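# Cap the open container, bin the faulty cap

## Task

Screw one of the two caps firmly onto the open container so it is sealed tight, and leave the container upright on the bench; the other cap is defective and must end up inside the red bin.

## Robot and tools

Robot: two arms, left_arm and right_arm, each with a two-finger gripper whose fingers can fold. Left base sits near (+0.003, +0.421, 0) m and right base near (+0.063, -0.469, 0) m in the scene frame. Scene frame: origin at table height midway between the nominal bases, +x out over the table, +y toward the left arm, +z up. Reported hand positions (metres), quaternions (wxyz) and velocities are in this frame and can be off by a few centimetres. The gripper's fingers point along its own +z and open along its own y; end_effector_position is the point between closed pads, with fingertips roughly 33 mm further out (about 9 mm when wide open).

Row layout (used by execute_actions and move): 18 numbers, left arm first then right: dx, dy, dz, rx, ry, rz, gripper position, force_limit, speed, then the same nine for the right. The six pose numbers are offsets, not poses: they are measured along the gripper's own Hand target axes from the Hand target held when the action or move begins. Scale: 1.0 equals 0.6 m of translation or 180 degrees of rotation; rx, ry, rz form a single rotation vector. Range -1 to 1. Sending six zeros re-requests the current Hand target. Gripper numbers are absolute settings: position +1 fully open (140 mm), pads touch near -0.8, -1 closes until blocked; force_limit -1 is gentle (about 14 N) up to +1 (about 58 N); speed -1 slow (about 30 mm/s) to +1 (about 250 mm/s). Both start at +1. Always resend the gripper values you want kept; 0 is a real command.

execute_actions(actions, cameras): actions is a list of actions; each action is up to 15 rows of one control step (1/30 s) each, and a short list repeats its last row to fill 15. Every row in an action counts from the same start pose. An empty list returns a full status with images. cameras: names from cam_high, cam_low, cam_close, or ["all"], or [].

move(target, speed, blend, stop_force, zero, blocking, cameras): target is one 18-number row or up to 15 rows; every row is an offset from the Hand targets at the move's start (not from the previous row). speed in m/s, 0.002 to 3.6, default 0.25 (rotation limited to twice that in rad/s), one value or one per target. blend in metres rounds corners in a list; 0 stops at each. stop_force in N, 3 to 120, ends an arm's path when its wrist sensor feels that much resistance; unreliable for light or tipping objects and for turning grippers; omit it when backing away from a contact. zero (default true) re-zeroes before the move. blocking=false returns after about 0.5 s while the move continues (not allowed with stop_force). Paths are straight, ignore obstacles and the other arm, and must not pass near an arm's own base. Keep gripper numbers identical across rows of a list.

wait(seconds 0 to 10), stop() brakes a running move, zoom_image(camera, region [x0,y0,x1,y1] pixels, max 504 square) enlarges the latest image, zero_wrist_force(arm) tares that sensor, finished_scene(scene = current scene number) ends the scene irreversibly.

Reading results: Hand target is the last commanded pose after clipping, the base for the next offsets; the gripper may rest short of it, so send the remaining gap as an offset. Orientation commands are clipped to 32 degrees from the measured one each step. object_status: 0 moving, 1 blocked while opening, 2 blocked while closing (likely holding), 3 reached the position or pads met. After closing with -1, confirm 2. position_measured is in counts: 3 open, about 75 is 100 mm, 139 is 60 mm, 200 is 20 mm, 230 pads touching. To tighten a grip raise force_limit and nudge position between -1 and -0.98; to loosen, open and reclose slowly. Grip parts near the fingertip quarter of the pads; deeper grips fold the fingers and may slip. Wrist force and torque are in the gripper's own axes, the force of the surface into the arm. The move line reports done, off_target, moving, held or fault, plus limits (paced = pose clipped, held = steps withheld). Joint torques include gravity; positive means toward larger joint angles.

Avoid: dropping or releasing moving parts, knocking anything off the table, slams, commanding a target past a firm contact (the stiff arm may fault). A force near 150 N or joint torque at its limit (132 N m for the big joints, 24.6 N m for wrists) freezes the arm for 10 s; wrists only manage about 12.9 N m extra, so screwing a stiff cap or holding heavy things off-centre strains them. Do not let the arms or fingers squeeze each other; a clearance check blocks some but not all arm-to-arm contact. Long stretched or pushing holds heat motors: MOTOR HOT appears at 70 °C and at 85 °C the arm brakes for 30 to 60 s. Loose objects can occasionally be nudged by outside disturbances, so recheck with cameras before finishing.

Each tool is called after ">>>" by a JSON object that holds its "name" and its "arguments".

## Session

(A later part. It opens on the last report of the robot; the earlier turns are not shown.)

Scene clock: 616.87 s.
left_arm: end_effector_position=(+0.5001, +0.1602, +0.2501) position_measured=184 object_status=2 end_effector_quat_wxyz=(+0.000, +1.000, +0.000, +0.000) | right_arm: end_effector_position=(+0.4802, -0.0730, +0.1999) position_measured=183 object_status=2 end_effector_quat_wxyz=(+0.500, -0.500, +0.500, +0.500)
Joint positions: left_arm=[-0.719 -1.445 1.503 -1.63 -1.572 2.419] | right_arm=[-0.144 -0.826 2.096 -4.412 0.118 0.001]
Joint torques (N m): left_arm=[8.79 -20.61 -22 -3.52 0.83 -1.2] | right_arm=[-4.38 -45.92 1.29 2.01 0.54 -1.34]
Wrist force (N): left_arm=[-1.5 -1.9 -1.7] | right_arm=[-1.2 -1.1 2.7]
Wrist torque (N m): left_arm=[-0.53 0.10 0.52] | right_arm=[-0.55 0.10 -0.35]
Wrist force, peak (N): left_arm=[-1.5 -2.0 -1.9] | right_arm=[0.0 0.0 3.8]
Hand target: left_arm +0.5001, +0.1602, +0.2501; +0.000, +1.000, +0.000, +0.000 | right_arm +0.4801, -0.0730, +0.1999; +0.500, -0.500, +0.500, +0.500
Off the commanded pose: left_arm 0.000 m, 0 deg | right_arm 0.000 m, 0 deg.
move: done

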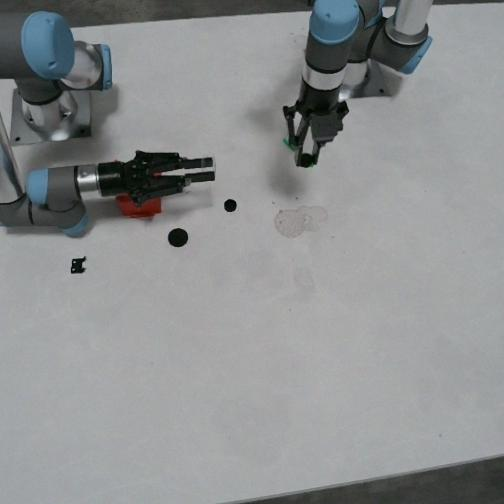

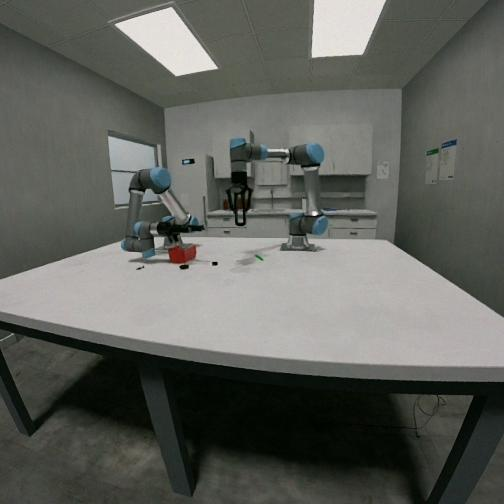

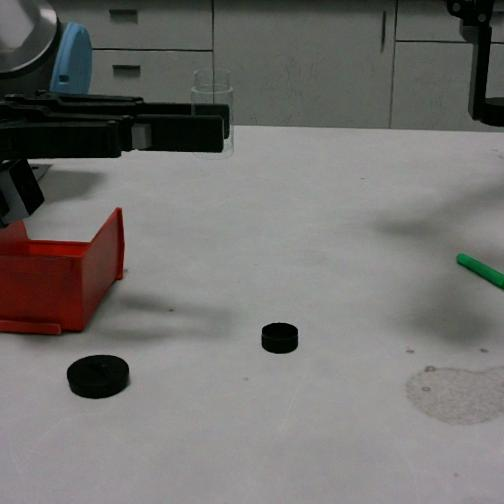

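>>> {"name": "move", "arguments": {"target": [[-0.01, 0.08, -0.1333, 0,0,-0.6667, -1, -1, -1, 0,0,0,0,0,0,-1,-1,-1],[-0.02, 0.22, -0.1333, 0,0,0.6667, -1, -1, -1, 0,0,0,0,0,0,-1,-1,-1],[-0.0335, 0.3503, -0.1333, 0,0,0.3333, -1, -1, -1, 0,0,0,0,0,0,-1,-1,-1]], "speed": [0.6,0.6,0.6], "blend": [0.03,0.03,0], "cameras": ["all"]}}

>>> {"name": "zoom_image", "arguments": {"camera": "cam_close", "region": [120, 0, 320, 200]}}

>>> {"name": "zoom_image", "arguments": {"camera": "cam_high", "region": [150, 80, 290, 220]}}

Scene clock: 641.00 s.
left_arm: end_effector_position=(+0.4800, -0.0500, +0.3302) position_measured=184 object_status=2 end_effector_quat_wxyz=(+0.000, +0.866, -0.500, +0.000) end_effector_velocity=(+0.001, +0.001, +0.001) end_effector_angular_velocity=(-0.001, +0.000, +0.007) | right_arm: end_effector_position=(+0.4801, -0.0730, +0.1999) position_measured=183 object_status=2 end_effector_quat_wxyz=(+0.500, -0.500, +0.500, +0.500)
Joint positions: left_arm=[-0.975 -1.146 0.91 -1.335 -1.572 -3.074] | right_arm=[-0.144 -0.826 2.096 -4.412 0.118 0.001]
Joint velocities: left_arm=[0.002 -0.001 0 0 0 -0.005] | right_arm=[within noise]
Joint torques (N m): left_arm=[13.66 -62.04 -15.85 -4.4 -1.03 -2.1] | right_arm=[-4.8 -45.73 -19.34 -1.58 -1.36 1.46]
Wrist force (N): left_arm=[-1.6 -1.6 -1.3] | right_arm=[-1.2 -1.0 2.6]
Wrist torque (N m): left_arm=[-0.46 0.11 0.49] | right_arm=[-0.53 0.10 -0.37]
Wrist force, peak (N): left_arm=[-1.6 -2.3 -2.0] | right_arm=[-1.2 -1.1 2.8]
Hand target: left_arm +0.4801, -0.0499, +0.3303; +0.000, +0.866, -0.500, +0.000 | right_arm +0.4801, -0.0730, +0.1999; +0.500, -0.500, +0.500, +0.500
Off the commanded pose: left_arm 0.000 m, 0 deg | right_arm 0.000 m, 0 deg.
move: done

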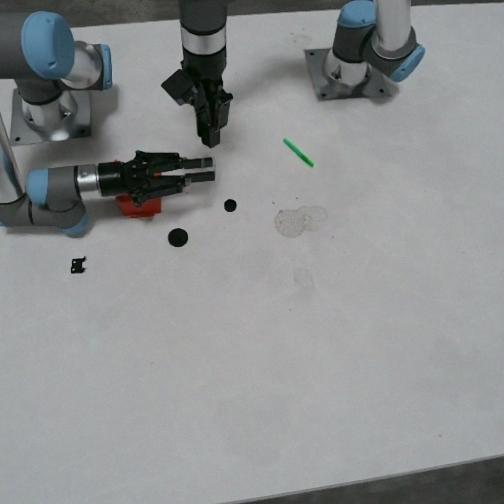

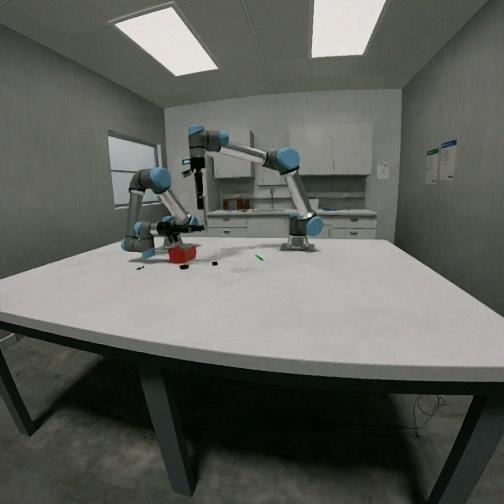

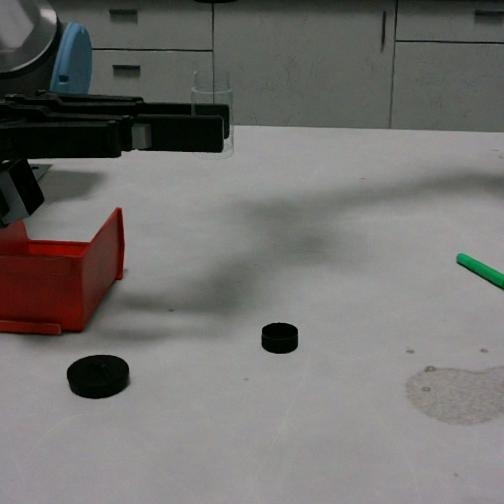

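Scaled by 2.520 from the camera's 504x504 image, which has a finer 720x720 frame.

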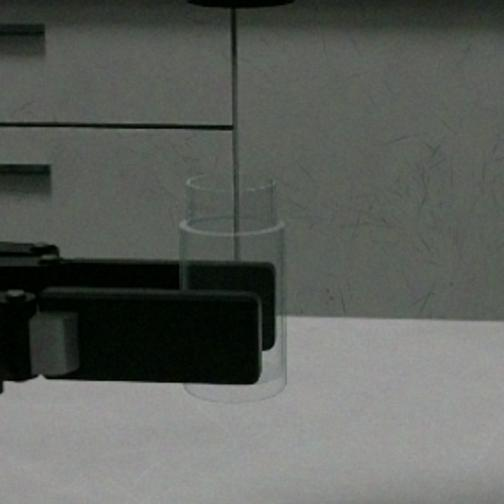

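Scaled by 3.600 from the camera's 504x504 image, which has a finer 720x720 frame.

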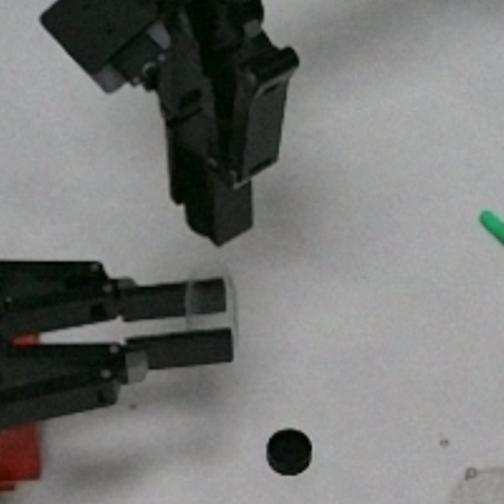

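>>> {"name": "move", "arguments": {"target": [0.0058, 0.0033, 0.075, 0,0,0, -1, -1, -1, 0,0,0,0,0,0,-1,-1,-1], "speed": 0.2, "cameras": ["cam_high", "cam_close"]}}

>>> {"name": "zoom_image", "arguments": {"camera": "cam_close", "region": [160, 20, 280, 140]}}

>>> {"name": "zoom_image", "arguments": {"camera": "cam_high", "region": [180, 110, 250, 180]}}

Scene clock: 660.70 s.
left_arm: end_effector_position=(+0.4800, -0.0539, +0.2854) position_measured=184 object_status=2 end_effector_quat_wxyz=(+0.001, +0.866, -0.500, +0.000) | right_arm: end_effector_position=(+0.4801, -0.0730, +0.1999) position_measured=183 object_status=2 end_effector_quat_wxyz=(+0.500, -0.500, +0.500, +0.500)
Joint positions: left_arm=[-0.979 -1.16 1.047 -1.458 -1.572 -3.077] | right_arm=[-0.144 -0.826 2.096 -4.412 0.118 0.001]
Joint torques (N m): left_arm=[-5.75 -51.93 -18.47 -3.8 1.28 -0.39] | right_arm=[-5.54 -46.49 -18.98 -1.37 -1.26 1.48]
Wrist force (N): left_arm=[-1.6 -1.8 -1.5] | right_arm=[-1.2 -0.9 2.5]
Wrist torque (N m): left_arm=[-0.53 0.13 0.54] | right_arm=[-0.51 0.10 -0.37]
Wrist force, peak (N): left_arm=[-1.9 -2.3 -2.7] | right_arm=[-1.3 -1.2 2.8]
Hand target: left_arm +0.4801, -0.0539, +0.2853; +0.000, +0.866, -0.500, +0.000 | right_arm +0.4801, -0.0730, +0.1999; +0.500, -0.500, +0.500, +0.500
Off the commanded pose: left_arm 0.000 m, 0 deg | right_arm 0.000 m, 0 deg.
move: done
Images, in order (width x height): cam_high 504x504, cam_close 504x504.

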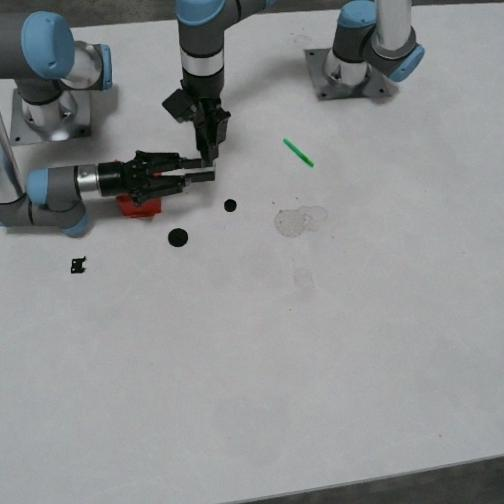

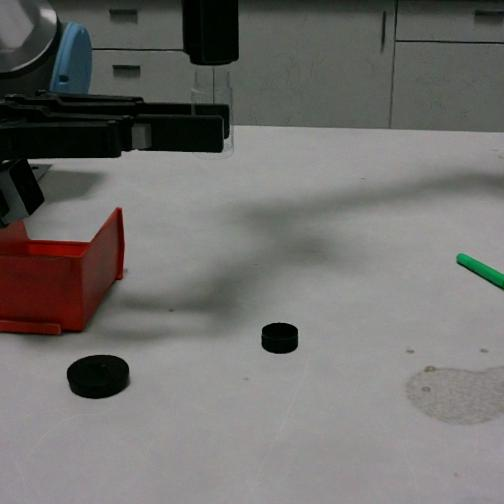

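Scaled by 4.200 from the camera's 504x504 image, which has a finer 720x720 frame.

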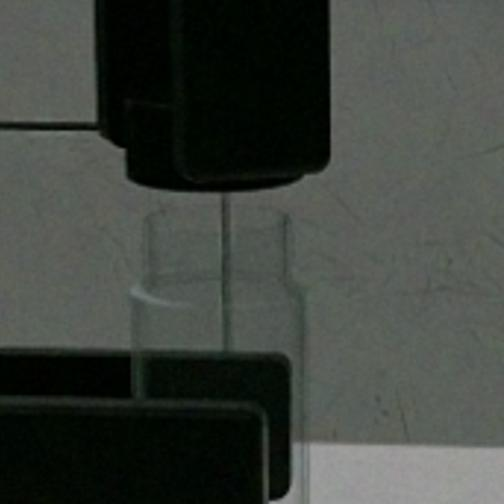

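Scaled by 7.200 from the camera's 504x504 image, which has a finer 720x720 frame.

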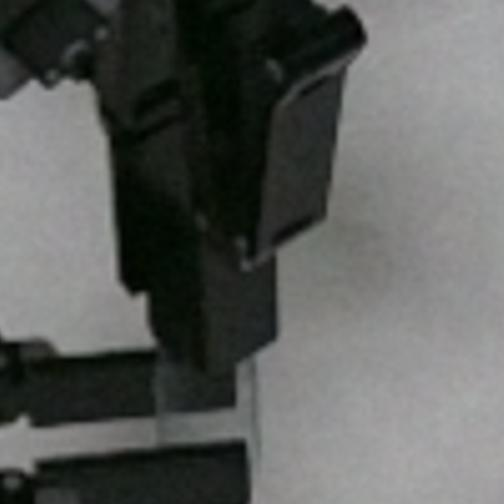

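>>> {"name": "move", "arguments": {"target": [-0.0014, -0.0008, -0.003, 0,0,-0.3333, -1, -1, -1, 0,0,0,0,0,0,-1,-1,-1], "speed": 0.4, "cameras": ["cam_high", "cam_close"]}}

>>> {"name": "zoom_image", "arguments": {"camera": "cam_close", "region": [160, 20, 280, 140]}}

>>> {"name": "zoom_image", "arguments": {"camera": "cam_high", "region": [185, 125, 235, 175]}}

Scene clock: 703.10 s.
left_arm: end_effector_position=(+0.4801, -0.0529, +0.2871) position_measured=184 object_status=2 end_effector_quat_wxyz=(+0.000, +1.000, +0.000, +0.000) end_effector_velocity=(+0.000, -0.001, +0.000) end_effector_angular_velocity=(-0.001, -0.001, +0.006) | right_arm: end_effector_position=(+0.4801, -0.0730, +0.1999) position_measured=183 object_status=2 end_effector_quat_wxyz=(+0.500, -0.500, +0.500, +0.500)
Joint positions: left_arm=[-0.978 -1.161 1.044 -1.454 -1.572 -4.123] | right_arm=[-0.144 -0.826 2.096 -4.412 0.118 0.001]
Joint velocities: left_arm=[-0.001 0 0 -0.002 0 -0.007] | right_arm=[within noise]
Joint torques (N m): left_arm=[-12.37 -59.79 -21.83 -1.88 -0.02 -2.13] | right_arm=[-4.15 -46.94 -18.65 -1.56 -0.87 1.44]
Wrist force (N): left_arm=[-1.4 -1.7 -1.6] | right_arm=[-1.1 -1.1 2.6]
Wrist torque (N m): left_arm=[-0.49 0.08 0.47] | right_arm=[-0.55 0.09 -0.37]
Wrist force, peak (N): left_arm=[-1.8 -2.1 -1.8] | right_arm=[-1.1 -1.2 2.8]
Hand target: left_arm +0.4801, -0.0529, +0.2871; +0.000, +1.000, +0.000, +0.000 | right_arm +0.4801, -0.0730, +0.1999; +0.500, -0.500, +0.500, +0.500
Off the commanded pose: left_arm 0.000 m, 0 deg | right_arm 0.000 m, 0 deg.
move: done
Images, in order (width x height): cam_high 504x504, cam_close 504x504.

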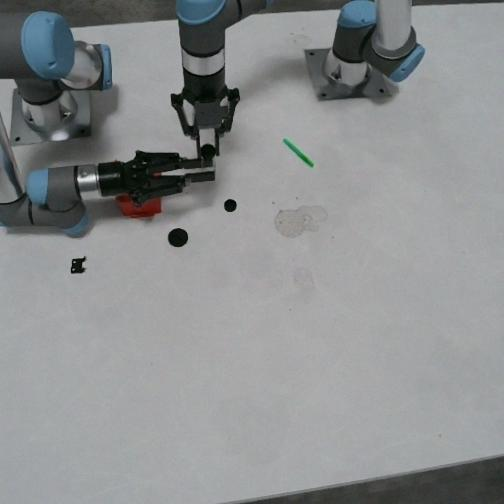

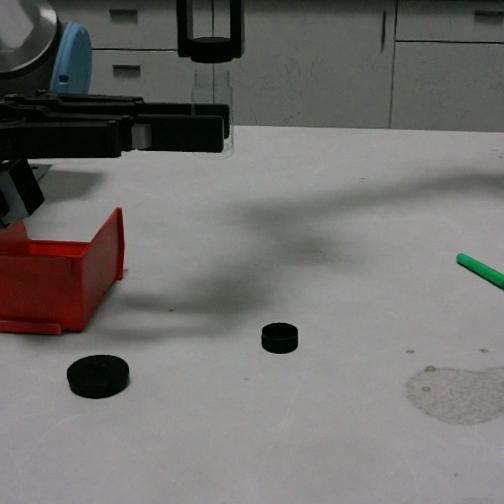

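Scaled by 4.200 from the camera's 504x504 image, which has a finer 720x720 frame.

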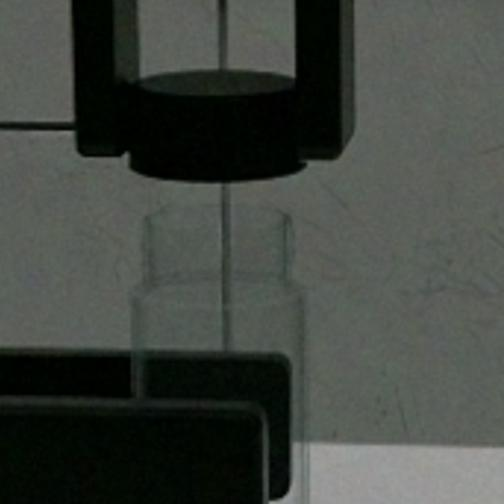

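Scaled by 10.080 from the camera's 504x504 image, which has a finer 720x720 frame.

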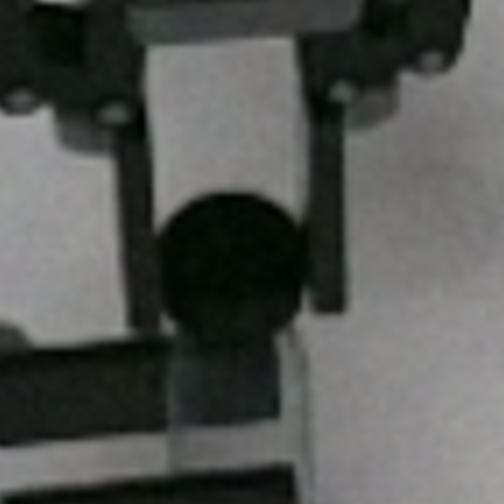

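>>> {"name": "zoom_image", "arguments": {"camera": "cam_high", "region": [198, 144, 222, 168]}}

>>> {"name": "zoom_image", "arguments": {"camera": "cam_high", "region": [190, 150, 226, 186]}}

Scaled by 21.000 from the camera's 504x504 image, which has a finer 720x720 frame.

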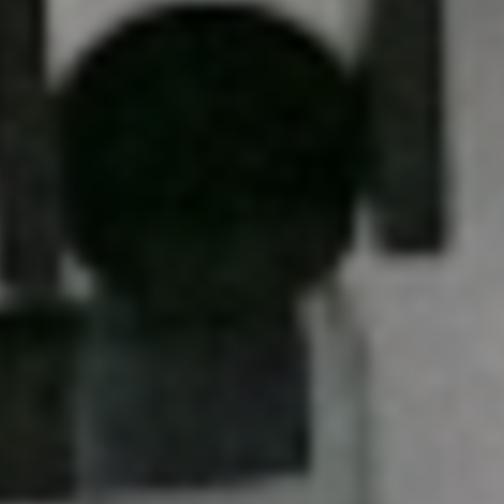

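Scaled by 14.000 from the camera's 504x504 image, which has a finer 720x720 frame.

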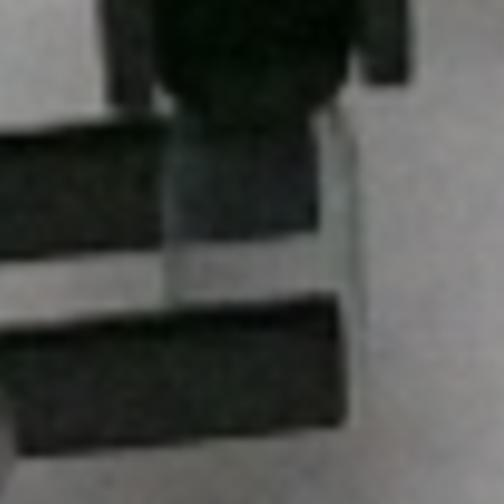

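>>> {"name": "move", "arguments": {"target": [0, 0, 0.03, 0,0,0, -1, -1, -1, 0,0,0,0,0,0,-1,-1,-1], "speed": 0.008, "stop_force": 4, "cameras": ["cam_high", "cam_close"]}}

>>> {"name": "zoom_image", "arguments": {"camera": "cam_close", "region": [160, 20, 280, 140]}}

>>> {"name": "zoom_image", "arguments": {"camera": "cam_high", "region": [185, 135, 235, 185]}}

Scene clock: 726.30 s.
left_arm: end_effector_position=(+0.4801, -0.0529, +0.2782) position_measured=184 object_status=2 end_effector_quat_wxyz=(+0.000, +1.000, +0.000, +0.000) | right_arm: end_effector_position=(+0.4801, -0.0730, +0.1999) position_measured=183 object_status=2 end_effector_quat_wxyz=(+0.500, -0.500, +0.500, +0.500)
Joint positions: left_arm=[-0.978 -1.164 1.071 -1.478 -1.572 -4.123] | right_arm=[-0.144 -0.826 2.096 -4.412 0.118 0.001]
Joint torques (N m): left_arm=[-10.95 -33.56 -32.1 -2.13 -0.76 -1.9] | right_arm=[-4.2 -46.07 -18.81 -1.5 -0.91 0.86]
Wrist force (N): left_arm=[-1.7 -1.7 -1.8] | right_arm=[-1.1 -1.1 2.6]
Wrist torque (N m): left_arm=[-0.50 0.14 0.51] | right_arm=[-0.54 0.09 -0.37]
Wrist force, peak (N): left_arm=[-3.6 -2.4 -6.5] | right_arm=[4.3 -2.6 1.9]
Hand target: left_arm +0.4801, -0.0530, +0.2781; +0.000, +1.000, +0.000, +0.000 (not the last commanded pose) | right_arm +0.4801, -0.0730, +0.1999; +0.500, -0.500, +0.500, +0.500
Off the commanded pose: left_arm 0.009 m, 0 deg | right_arm 0.000 m, 0 deg.
move: contact (left_arm)
Images, in order (width x height): cam_high 504x504, cam_close 504x504.

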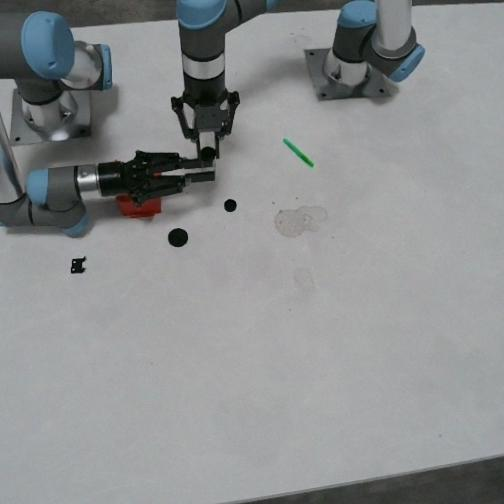

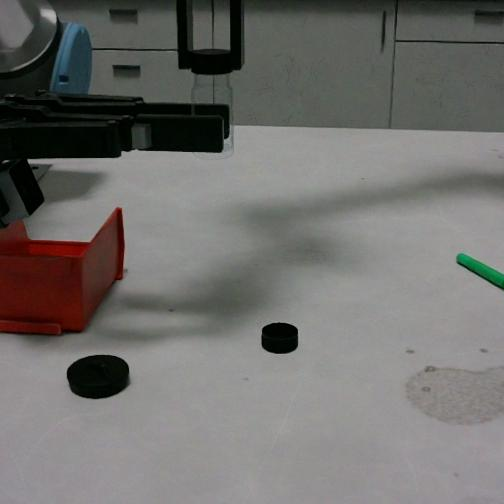

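Scaled by 4.200 from the camera's 504x504 image, which has a finer 720x720 frame.

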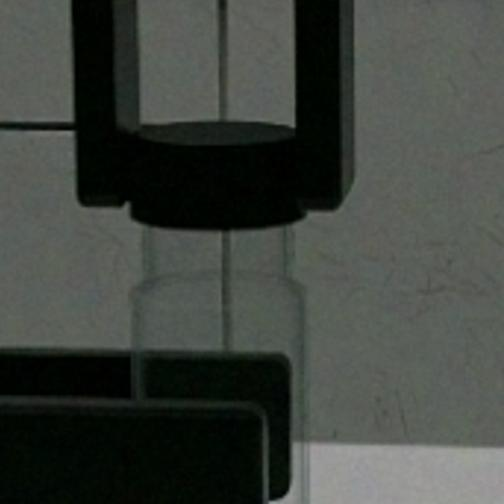

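Scaled by 10.080 from the camera's 504x504 image, which has a finer 720x720 frame.

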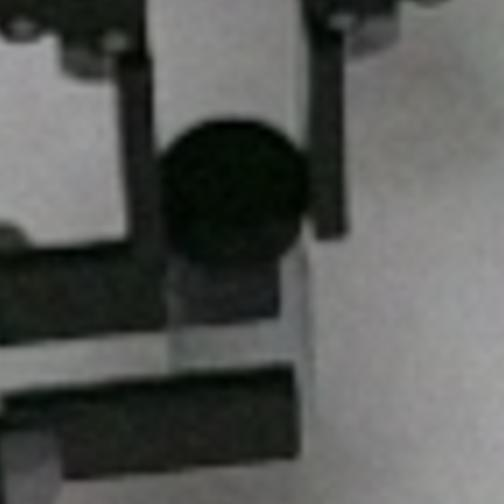

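>>> {"name": "move", "arguments": {"target": [0, 0, 0.001, 0,0,0.5, -1, -1, -1, 0,0,0,0,0,0,-1,-1,-1], "speed": 0.4}}

>>> {"name": "move", "arguments": {"target": [0, 0, 0.02, 0,0,0, -1, -1, -1, 0,0,0,0,0,0,-1,-1,-1], "speed": 0.005, "stop_force": 4}}

>>> {"name": "move", "arguments": {"target": [0, 0, 0.001, 0,0,0.5, -1, -1, -1, 0,0,0,0,0,0,-1,-1,-1], "speed": 0.4}}

>>> {"name": "move", "arguments": {"target": [0, 0, 0.02, 0,0,0, -1, -1, -1, 0,0,0,0,0,0,-1,-1,-1], "speed": 0.005, "stop_force": 4, "cameras": ["cam_close"]}}

>>> {"name": "zoom_image", "arguments": {"camera": "cam_close", "region": [160, 20, 280, 140]}}

Scene clock: 747.60 s.
left_arm: end_effector_position=(+0.4800, -0.0530, +0.2776) position_measured=184 object_status=2 end_effector_quat_wxyz=(+0.001, +0.707, -0.707, +0.000) end_effector_velocity=(+0.000, -0.001, +0.001) end_effector_angular_velocity=(-0.003, -0.002, -0.005) | right_arm: end_effector_position=(+0.4801, -0.0730, +0.1999) position_measured=183 object_status=2 end_effector_quat_wxyz=(+0.500, -0.500, +0.500, +0.500)
Joint positions: left_arm=[-0.978 -1.164 1.072 -1.48 -1.572 -2.553] | right_arm=[-0.144 -0.826 2.096 -4.412 0.118 0.001]
Joint velocities: left_arm=[0 0 -0.001 -0.002 0 0.005] | right_arm=[within noise]
Joint torques (N m): left_arm=[11.33 -32.19 -27.93 -2.27 -1.38 2.03] | right_arm=[-4.45 -45.85 -18.43 -0.88 -0.78 -0.93]
Wrist force (N): left_arm=[-3.5 -3.7 -6.8] | right_arm=[4.4 1.3 1.0]
Wrist torque (N m): left_arm=[-0.33 0.08 0.48] | right_arm=[-0.52 0.02 -0.41]
Wrist force, peak (N): left_arm=[-5.6 -3.5 -9.5] | right_arm=[6.9 -1.2 -1.1]
Hand target: left_arm +0.4801, -0.0530, +0.2775; +0.000, +0.707, -0.707, +0.000 | right_arm +0.4801, -0.0730, +0.1999; +0.500, -0.500, +0.500, +0.500
Off the commanded pose: left_arm 0.000 m, 0 deg | right_arm 0.000 m, 0 deg.
move: done

Scene clock: 748.53 s.
left_arm: end_effector_position=(+0.4801, -0.0530, +0.2771) position_measured=184 object_status=2 end_effector_quat_wxyz=(+0.001, +0.707, -0.707, +0.000) | right_arm: end_effector_position=(+0.4801, -0.0730, +0.1999) position_measured=183 object_status=2 end_effector_quat_wxyz=(+0.500, -0.500, +0.500, +0.500)
Joint positions: left_arm=[-0.978 -1.164 1.074 -1.481 -1.572 -2.553] | right_arm=[-0.144 -0.826 2.096 -4.412 0.118 0.001]
Joint torques (N m): left_arm=[9.09 -35.45 -29.24 -1.26 -0.63 1.5] | right_arm=[-4.31 -45.46 -18.03 -0.42 -0.74 -0.85]
Wrist force (N): left_arm=[-2.7 -1.8 -4.8] | right_arm=[2.3 -0.6 1.9]
Wrist torque (N m): left_arm=[-0.47 0.11 0.46] | right_arm=[-0.45 0.03 -0.33]
Wrist force, peak (N): left_arm=[-3.4 -1.7 -11.1] | right_arm=[8.9 -1.1 1.2]
Hand target: left_arm +0.4801, -0.0530, +0.2771; +0.001, +0.707, -0.707, +0.000 (not the last commanded pose) | right_arm +0.4801, -0.0730, +0.1999; +0.500, -0.500, +0.500, +0.500
Off the commanded pose: left_arm 0.012 m, 0 deg | right_arm 0.000 m, 0 deg.
move: contact (left_arm)

Scene clock: 751.03 s.
left_arm: end_effector_position=(+0.4800, -0.0530, +0.2766) position_measured=184 object_status=2 end_effector_quat_wxyz=(+0.000, +0.000, +1.000, -0.001) end_effector_velocity=(+0.000, +0.000, -0.001) end_effector_angular_velocity=(+0.001, +0.001, -0.006) | right_arm: end_effector_position=(+0.4801, -0.0730, +0.1999) position_measured=183 object_status=2 end_effector_quat_wxyz=(+0.500, -0.500, +0.500, +0.500)
Joint positions: left_arm=[-0.978 -1.164 1.076 -1.483 -1.572 -0.982] | right_arm=[-0.144 -0.826 2.096 -4.412 0.118 0.001]
Joint velocities: left_arm=[0 0.002 0 0 0 0.007] | right_arm=[within noise]
Joint torques (N m): left_arm=[14.44 -31.99 -27.43 -1 -0.13 1.81] | right_arm=[-5.12 -44.37 -18.62 1.34 -0.65 -0.84]
Wrist force (N): left_arm=[-1.8 -2.0 -8.8] | right_arm=[6.1 -0.6 3.2]
Wrist torque (N m): left_arm=[-0.44 0.09 0.50] | right_arm=[-0.48 0.14 -0.37]
Wrist force, peak (N): left_arm=[-8.5 -2.8 -6.9] | right_arm=[7.2 0.8 3.3]
Hand target: left_arm +0.4801, -0.0530, +0.2765; +0.000, +0.000, +1.000, -0.001 | right_arm +0.4801, -0.0730, +0.1999; +0.500, -0.500, +0.500, +0.500
Off the commanded pose: left_arm 0.000 m, 0 deg | right_arm 0.000 m, 0 deg.
move: done

Scene clock: 751.87 s.
left_arm: end_effector_position=(+0.4800, -0.0530, +0.2765) position_measured=184 object_status=2 end_effector_quat_wxyz=(+0.000, +0.000, +1.000, -0.001) | right_arm: end_effector_position=(+0.4801, -0.0730, +0.1999) position_measured=183 object_status=2 end_effector_quat_wxyz=(+0.500, -0.500, +0.500, +0.500)
Joint positions: left_arm=[-0.978 -1.164 1.076 -1.483 -1.572 -0.982] | right_arm=[-0.144 -0.826 2.096 -4.412 0.118 0.001]
Joint torques (N m): left_arm=[10.97 -28.86 -27.67 -0.57 0.66 1.21] | right_arm=[-4.93 -44.82 -18.91 2.14 -0.84 -0.85]
Wrist force (N): left_arm=[-2.5 -2.6 -8.4] | right_arm=[5.6 0.0 3.6]
Wrist torque (N m): left_arm=[-0.40 0.08 0.46] | right_arm=[-0.49 0.13 -0.41]
Wrist force, peak (N): left_arm=[-1.9 -2.3 -14.0] | right_arm=[12.0 -0.7 3.3]
Hand target: left_arm +0.4800, -0.0530, +0.2764; +0.000, +0.000, +1.000, -0.001 (not the last commanded pose) | right_arm +0.4801, -0.0730, +0.1999; +0.500, -0.500, +0.500, +0.500
Off the commanded pose: left_arm 0.012 m, 0 deg | right_arm 0.000 m, 0 deg.
move: contact (left_arm)
Images, in order (width x height): cam_close 504x504.

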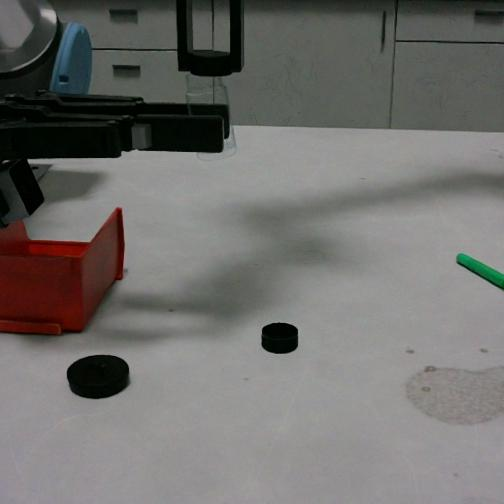

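Scaled by 4.200 from the camera's 504x504 image, which has a finer 720x720 frame.

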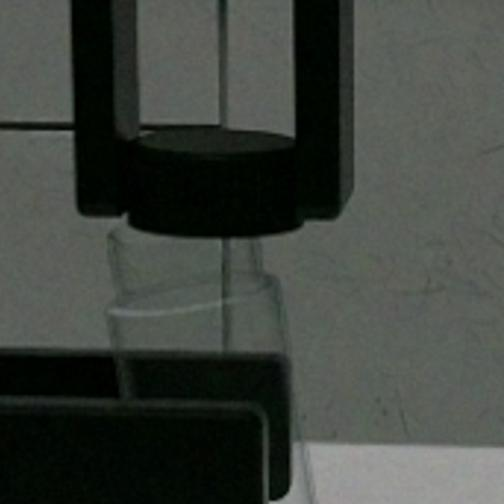

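>>> {"name": "move", "arguments": {"target": [0, 0, -0.04, 0,0,0, -1, -1, -1, 0,0,0,0,0,0,-1,-1,-1], "speed": 0.1, "cameras": ["cam_high", "cam_close"]}}

>>> {"name": "zoom_image", "arguments": {"camera": "cam_close", "region": [150, 20, 290, 160]}}

>>> {"name": "zoom_image", "arguments": {"camera": "cam_high", "region": [180, 125, 240, 185]}}

Scene clock: 793.17 s.
left_arm: end_effector_position=(+0.4801, -0.0530, +0.3003) position_measured=184 object_status=2 end_effector_quat_wxyz=(+0.000, +0.000, +1.000, -0.001) | right_arm: end_effector_position=(+0.4801, -0.0730, +0.1999) position_measured=183 object_status=2 end_effector_quat_wxyz=(+0.500, -0.500, +0.500, +0.500)
Joint positions: left_arm=[-0.978 -1.156 1.003 -1.418 -1.572 -0.982] | right_arm=[-0.144 -0.826 2.096 -4.412 0.118 0.001]
Joint torques (N m): left_arm=[3.01 -49.85 -22.68 -3.21 0.53 -0.16] | right_arm=[-3.82 -39.63 -18.74 0.08 -0.96 -1.12]
Wrist force (N): left_arm=[-1.3 -1.6 -1.4] | right_arm=[-1.3 -0.9 2.4]
Wrist torque (N m): left_arm=[-0.44 0.03 0.47] | right_arm=[-0.50 0.12 -0.37]
Wrist force, peak (N): left_arm=[-2.6 -2.5 -8.6] | right_arm=[6.0 0.2 3.9]
Hand target: left_arm +0.4801, -0.0530, +0.3004; +0.000, +0.000, +1.000, -0.001 | right_arm +0.4801, -0.0730, +0.1999; +0.500, -0.500, +0.500, +0.500
Off the commanded pose: left_arm 0.000 m, 0 deg | right_arm 0.000 m, 0 deg.
move: done
Images, in order (width x height): cam_high 504x504, cam_close 504x504.

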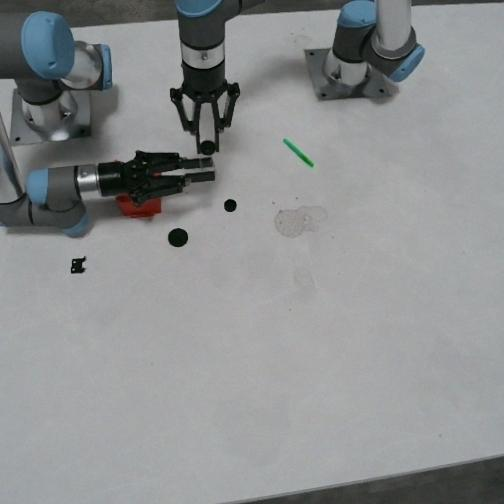

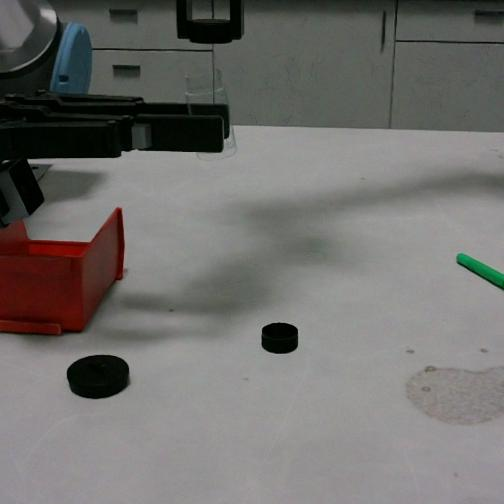

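Scaled by 3.600 from the camera's 504x504 image, which has a finer 720x720 frame.

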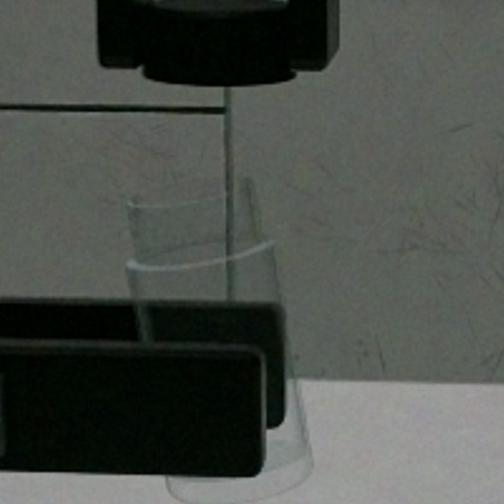

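Scaled by 8.400 from the camera's 504x504 image, which has a finer 720x720 frame.

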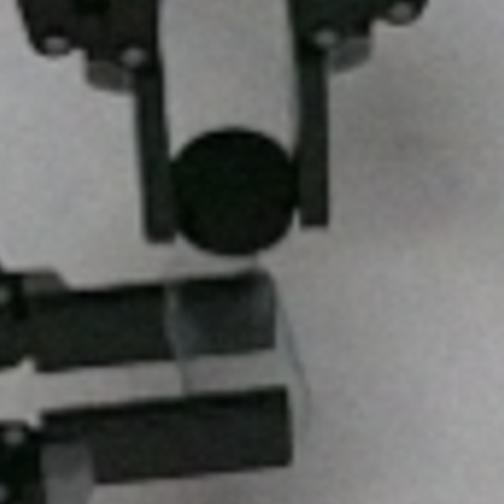

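>>> {"name": "move", "arguments": {"target": [[0, 0, 0, 0,0,0, -1, -1, -1, 0,0,0,0,0,0,-0.98,-0.1,-1],[0, 0, 0, 0,0,0, -1, -1, -1, -0.0067,0,0,0,0.0556,0,-0.98,-0.1,-1]], "speed": 0.1, "cameras": ["cam_high", "cam_close"]}}

>>> {"name": "zoom_image", "arguments": {"camera": "cam_close", "region": [150, 20, 290, 160]}}

>>> {"name": "zoom_image", "arguments": {"camera": "cam_high", "region": [190, 135, 230, 175]}}

Scene clock: 806.20 s.
left_arm: end_effector_position=(+0.4801, -0.0530, +0.3005) position_measured=184 object_status=2 end_effector_quat_wxyz=(+0.000, +0.000, +1.000, -0.001) | right_arm: end_effector_position=(+0.4801, -0.0729, +0.2040) position_measured=183 object_status=2 end_effector_quat_wxyz=(-0.454, +0.542, -0.542, -0.455)
Joint positions: left_arm=[-0.978 -1.156 1.003 -1.418 -1.572 -0.982] | right_arm=[-0.132 -0.961 1.85 -5.059 0.204 1.02]
Joint torques (N m): left_arm=[12.34 -60.59 -20.38 -3.62 -1.39 1.78] | right_arm=[-5.01 -32.54 3.9 2.62 -1.47 1.56]
Wrist force (N): left_arm=[-1.6 -1.7 -1.4] | right_arm=[-1.1 -0.8 2.3]
Wrist torque (N m): left_arm=[-0.46 0.10 0.47] | right_arm=[-0.43 0.04 -0.29]
Wrist force, peak (N): left_arm=[-1.5 -1.8 -1.7] | right_arm=[-1.0 -0.9 2.7]
Hand target: left_arm +0.4801, -0.0530, +0.3004; +0.000, +0.000, +1.000, -0.001 | right_arm +0.4801, -0.0730, +0.2039; -0.454, +0.542, -0.542, -0.455
Off the commanded pose: left_arm 0.000 m, 0 deg | right_arm 0.000 m, 0 deg.
move: done
Images, in order (width x height): cam_high 504x504, cam_close 504x504.

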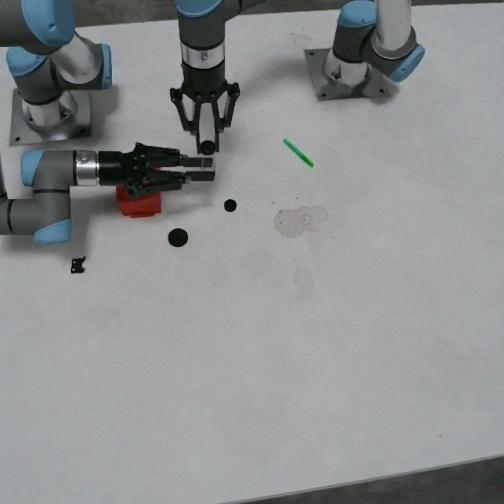

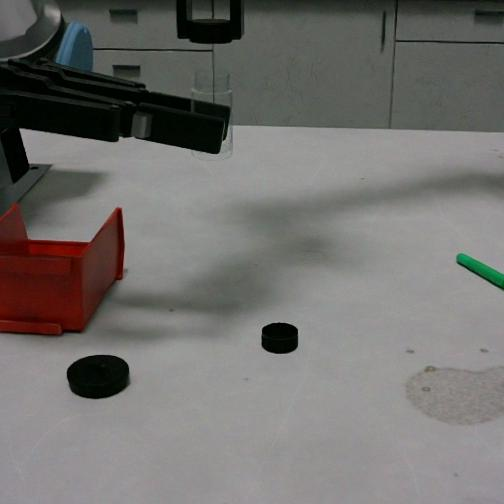

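Scaled by 3.600 from the camera's 504x504 image, which has a finer 720x720 frame.

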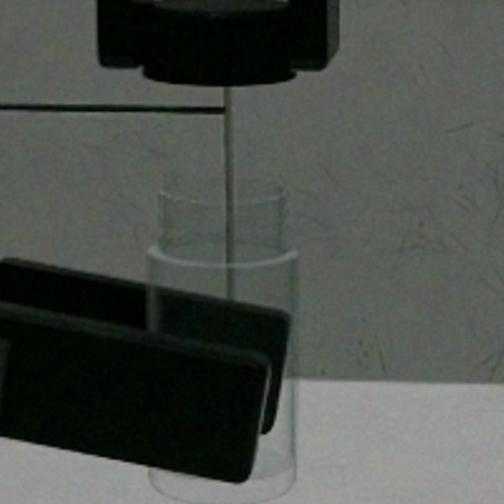

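Scaled by 12.600 from the camera's 504x504 image, which has a finer 720x720 frame.

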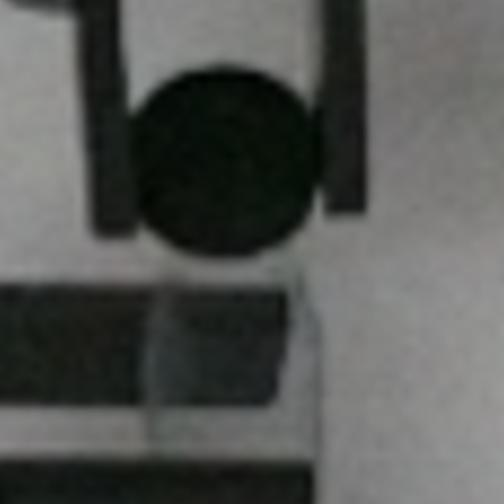

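>>> {"name": "move", "arguments": {"target": [-0.005, 0.0007, 0.0292, 0,0,0, -1, -1, -1, 0,0,0,0,0,0,-0.98,-0.1,-1], "speed": 0.1}}

>>> {"name": "move", "arguments": {"target": [0, 0, 0.035, 0,0,0, -1, -1, -1, 0,0,0,0,0,0,-0.98,-0.1,-1], "speed": 0.006, "stop_force": 3, "cameras": ["cam_high", "cam_close"]}}

>>> {"name": "zoom_image", "arguments": {"camera": "cam_close", "region": [150, 20, 290, 160]}}

>>> {"name": "zoom_image", "arguments": {"camera": "cam_high", "region": [190, 135, 230, 175]}}

Scene clock: 874.63 s.
left_arm: end_effector_position=(+0.4831, -0.0525, +0.2829) position_measured=184 object_status=2 end_effector_quat_wxyz=(+0.000, +0.000, +1.000, -0.001) end_effector_velocity=(+0.000, +0.000, +0.000) end_effector_angular_velocity=(+0.003, +0.002, +0.000) | right_arm: end_effector_position=(+0.4801, -0.0730, +0.2039) position_measured=183 object_status=2 end_effector_quat_wxyz=(-0.454, +0.542, -0.542, -0.455)
Joint positions: left_arm=[-0.974 -1.158 1.05 -1.464 -1.572 -0.978] | right_arm=[-0.132 -0.961 1.85 -5.058 0.204 1.02]
Joint velocities: left_arm=[0 0.002 -0.004 0.005 0 0] | right_arm=[within noise]
Joint torques (N m): left_arm=[3.99 -61.02 -32.01 -1.36 -1.21 0.09] | right_arm=[-5.88 -29.24 2.54 4.32 -0.5 -1.18]
Wrist force (N): left_arm=[-1.6 -1.8 -1.5] | right_arm=[-1.1 -0.8 2.2]
Wrist torque (N m): left_arm=[-0.53 0.11 0.40] | right_arm=[-0.42 0.04 -0.28]
Wrist force, peak (N): left_arm=[-1.3 -1.9 -2.0] | right_arm=[-1.1 -0.8 2.4]
Hand target: left_arm +0.4830, -0.0526, +0.2829; +0.000, +0.000, +1.000, -0.001 | right_arm +0.4801, -0.0730, +0.2039; -0.454, +0.542, -0.542, -0.455
Off the commanded pose: left_arm 0.000 m, 0 deg | right_arm 0.000 m, 0 deg.
move: done

Scene clock: 876.50 s.
left_arm: end_effector_position=(+0.4831, -0.0526, +0.2771) position_measured=184 object_status=2 end_effector_quat_wxyz=(+0.000, +0.000, +1.000, -0.001) | right_arm: end_effector_position=(+0.4801, -0.0730, +0.2039) position_measured=183 object_status=2 end_effector_quat_wxyz=(-0.454, +0.542, -0.542, -0.455)
Joint positions: left_arm=[-0.974 -1.159 1.067 -1.479 -1.572 -0.978] | right_arm=[-0.132 -0.961 1.85 -5.058 0.204 1.02]
Joint torques (N m): left_arm=[-10.02 -45.1 -32.09 -1.42 -1.18 -1.85] | right_arm=[-6.41 -29.88 1.82 4.25 -3.65 -1.04]
Wrist force (N): left_arm=[-1.8 -1.7 -1.8] | right_arm=[-0.9 -0.7 2.0]
Wrist torque (N m): left_arm=[-0.50 0.15 0.41] | right_arm=[-0.40 0.05 -0.29]
Wrist force, peak (N): left_arm=[-2.5 -1.8 -4.7] | right_arm=[1.4 -0.7 3.3]
Hand target: left_arm +0.4831, -0.0526, +0.2771; +0.000, +0.000, +1.000, -0.001 (not the last commanded pose) | right_arm +0.4801, -0.0730, +0.2039; -0.454, +0.542, -0.542, -0.455
Off the commanded pose: left_arm 0.015 m, 0 deg | right_arm 0.000 m, 0 deg.
move: contact (left_arm)
Images, in order (width x height): cam_high 504x504, cam_close 504x504.

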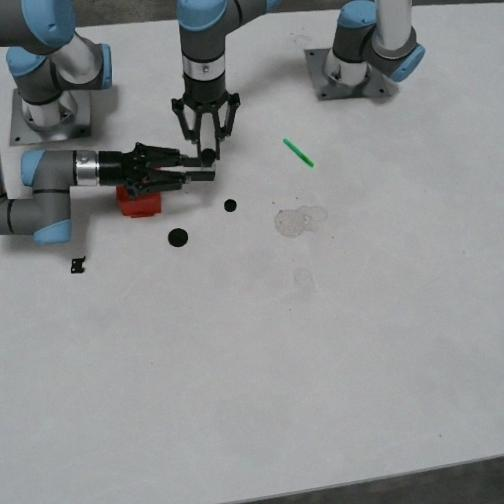

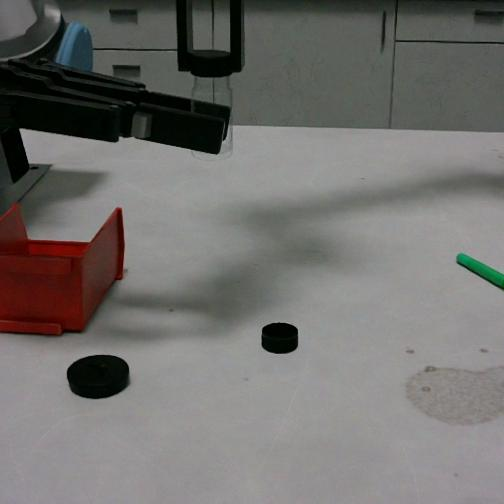

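Scaled by 3.600 from the camera's 504x504 image, which has a finer 720x720 frame.

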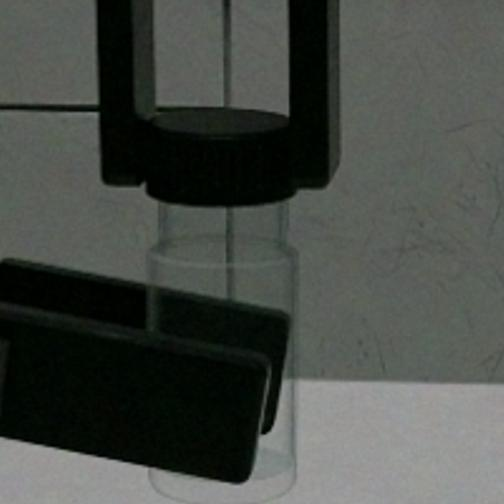

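Scaled by 12.600 from the camera's 504x504 image, which has a finer 720x720 frame.

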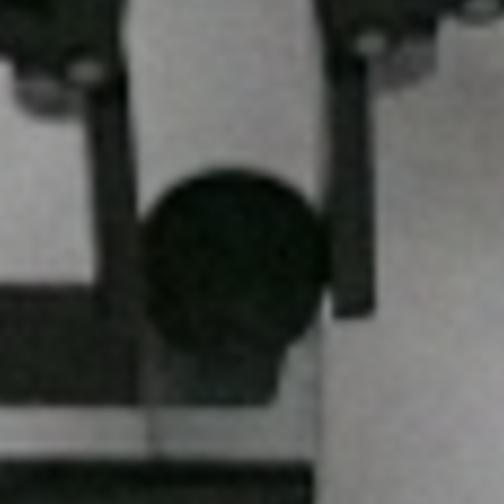

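>>> {"name": "move", "arguments": {"target": [0, 0, 0.0017, 0,0,0, -1, -1, -1, 0,0,0,0,0,0,-0.98,-0.1,-1], "speed": 0.01}}

>>> {"name": "wait", "arguments": {"seconds": 0.3}}

Scene clock: 892.73 s.
left_arm: end_effector_position=(+0.4831, -0.0526, +0.2759) position_measured=184 object_status=2 end_effector_quat_wxyz=(+0.000, +0.000, +1.000, -0.001) | right_arm: end_effector_position=(+0.4801, -0.0730, +0.2039) position_measured=183 object_status=2 end_effector_quat_wxyz=(-0.454, +0.542, -0.542, -0.455)
Joint positions: left_arm=[-0.974 -1.159 1.07 -1.482 -1.572 -0.978] | right_arm=[-0.132 -0.961 1.85 -5.058 0.204 1.02]
Joint torques (N m): left_arm=[-6.93 -59.84 -18.08 -3.25 -0.96 -1.71] | right_arm=[-6.86 -31.88 0.12 4.24 -3.79 -0.14]
Wrist force (N): left_arm=[-1.8 -2.2 -3.6] | right_arm=[1.0 -0.4 2.8]
Wrist torque (N m): left_arm=[-0.50 0.12 0.41] | right_arm=[-0.39 0.04 -0.31]
Wrist force, peak (N): left_arm=[-2.1 -2.3 -4.6] | right_arm=[1.5 -0.6 3.5]
Hand target: left_arm +0.4831, -0.0526, +0.2760; +0.000, +0.000, +1.000, -0.001 | right_arm +0.4801, -0.0730, +0.2039; -0.454, +0.542, -0.542, -0.455
Off the commanded pose: left_arm 0.000 m, 0 deg | right_arm 0.000 m, 0 deg.
move: done

Scene clock: 893.03 s.
left_arm: end_effector_position=(+0.4831, -0.0526, +0.2760) position_measured=184 object_status=2 end_effector_quat_wxyz=(+0.000, +0.000, +1.000, -0.001) | right_arm: end_effector_position=(+0.4801, -0.0730, +0.2039) position_measured=183 object_status=2 end_effector_quat_wxyz=(-0.454, +0.542, -0.542, -0.455)
Joint positions: left_arm=[-0.974 -1.159 1.07 -1.482 -1.572 -0.978] | right_arm=[-0.132 -0.961 1.85 -5.058 0.204 1.02]
Joint torques (N m): left_arm=[-8.42 -61.64 -24.6 -1.75 -1.04 -1.95] | right_arm=[-6.56 -33.57 1.15 4.43 -3.52 0.12]
Wrist force (N): left_arm=[-1.8 -2.1 -2.9] | right_arm=[0.0 -0.7 3.0]
Wrist torque (N m): left_arm=[-0.44 0.15 0.41] | right_arm=[-0.40 0.05 -0.30]
Wrist force, peak (N): left_arm=[-1.9 -2.2 -3.4] | right_arm=[0.9 -0.5 3.0]
Hand target: left_arm +0.4831, -0.0526, +0.2760; +0.000, +0.000, +1.000, -0.001 | right_arm +0.4801, -0.0730, +0.2039; -0.454, +0.542, -0.542, -0.455
Tool commands: left_gripper/position=-1.0 left_gripper/force_limit=-1.0 left_gripper/speed=-1.0 right_gripper/position=-0.98 right_gripper/force_limit=-0.1 right_gripper/speed=-1.0
Off the commanded pose: left_arm 0.000 m, 0 deg | right_arm 0.000 m, 0 deg.
wait: 0.30 s; at rest by 0.17 s

>>> {"name": "move", "arguments": {"target": [0, 0, 0.02, 0,0,0, -1, -1, -1, 0,0,0,0,0,0,-0.98,-0.1,-1], "speed": 0.005, "stop_force": 6, "cameras": ["cam_high","cam_close"]}}

>>> {"name": "zoom_image", "arguments": {"camera": "cam_close", "region": [170, 30, 270, 130]}}

Scene clock: 904.07 s.
left_arm: end_effector_position=(+0.4830, -0.0526, +0.2714) position_measured=184 object_status=2 end_effector_quat_wxyz=(+0.000, +0.000, +1.000, -0.001) | right_arm: end_effector_position=(+0.4801, -0.0730, +0.2039) position_measured=183 object_status=2 end_effector_quat_wxyz=(-0.454, +0.542, -0.542, -0.455)
Joint positions: left_arm=[-0.974 -1.161 1.084 -1.495 -1.572 -0.978] | right_arm=[-0.132 -0.961 1.85 -5.058 0.204 1.02]
Joint torques (N m): left_arm=[-6.42 -39.97 -31.4 -1.79 1.53 -1.82] | right_arm=[-2.64 -34.64 -0.88 4.28 -2.72 1.12]
Wrist force (N): left_arm=[2.0 -2.0 -4.1] | right_arm=[0.9 -4.0 3.2]
Wrist torque (N m): left_arm=[-0.41 0.14 0.43] | right_arm=[-0.37 0.13 -0.16]
Wrist force, peak (N): left_arm=[2.9 -1.8 -9.6] | right_arm=[7.4 -5.2 3.8]
Hand target: left_arm +0.4831, -0.0526, +0.2713; +0.000, +0.000, +1.000, -0.001 (not the last commanded pose) | right_arm +0.4801, -0.0730, +0.2039; -0.454, +0.542, -0.542, -0.455
Off the commanded pose: left_arm 0.007 m, 0 deg | right_arm 0.000 m, 0 deg.
move: contact (left_arm)
Images, in order (width x height): cam_high 504x504, cam_close 504x504.

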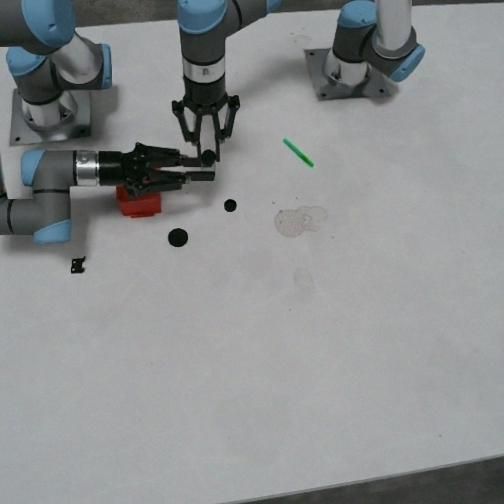

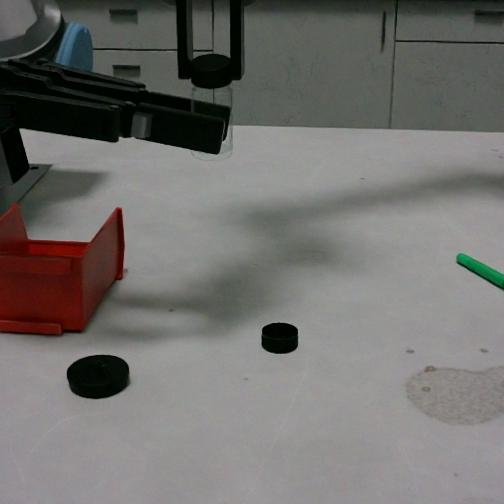

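Scaled by 5.040 from the camera's 504x504 image, which has a finer 720x720 frame.

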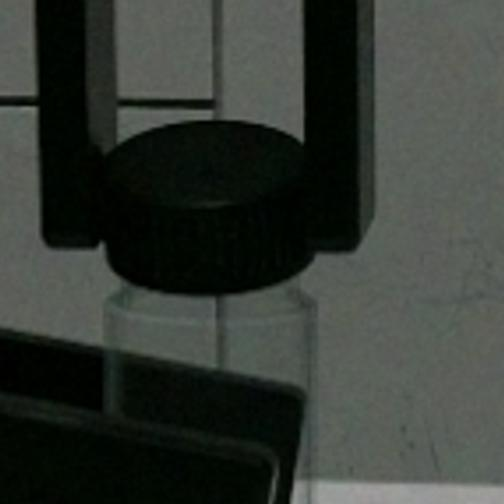

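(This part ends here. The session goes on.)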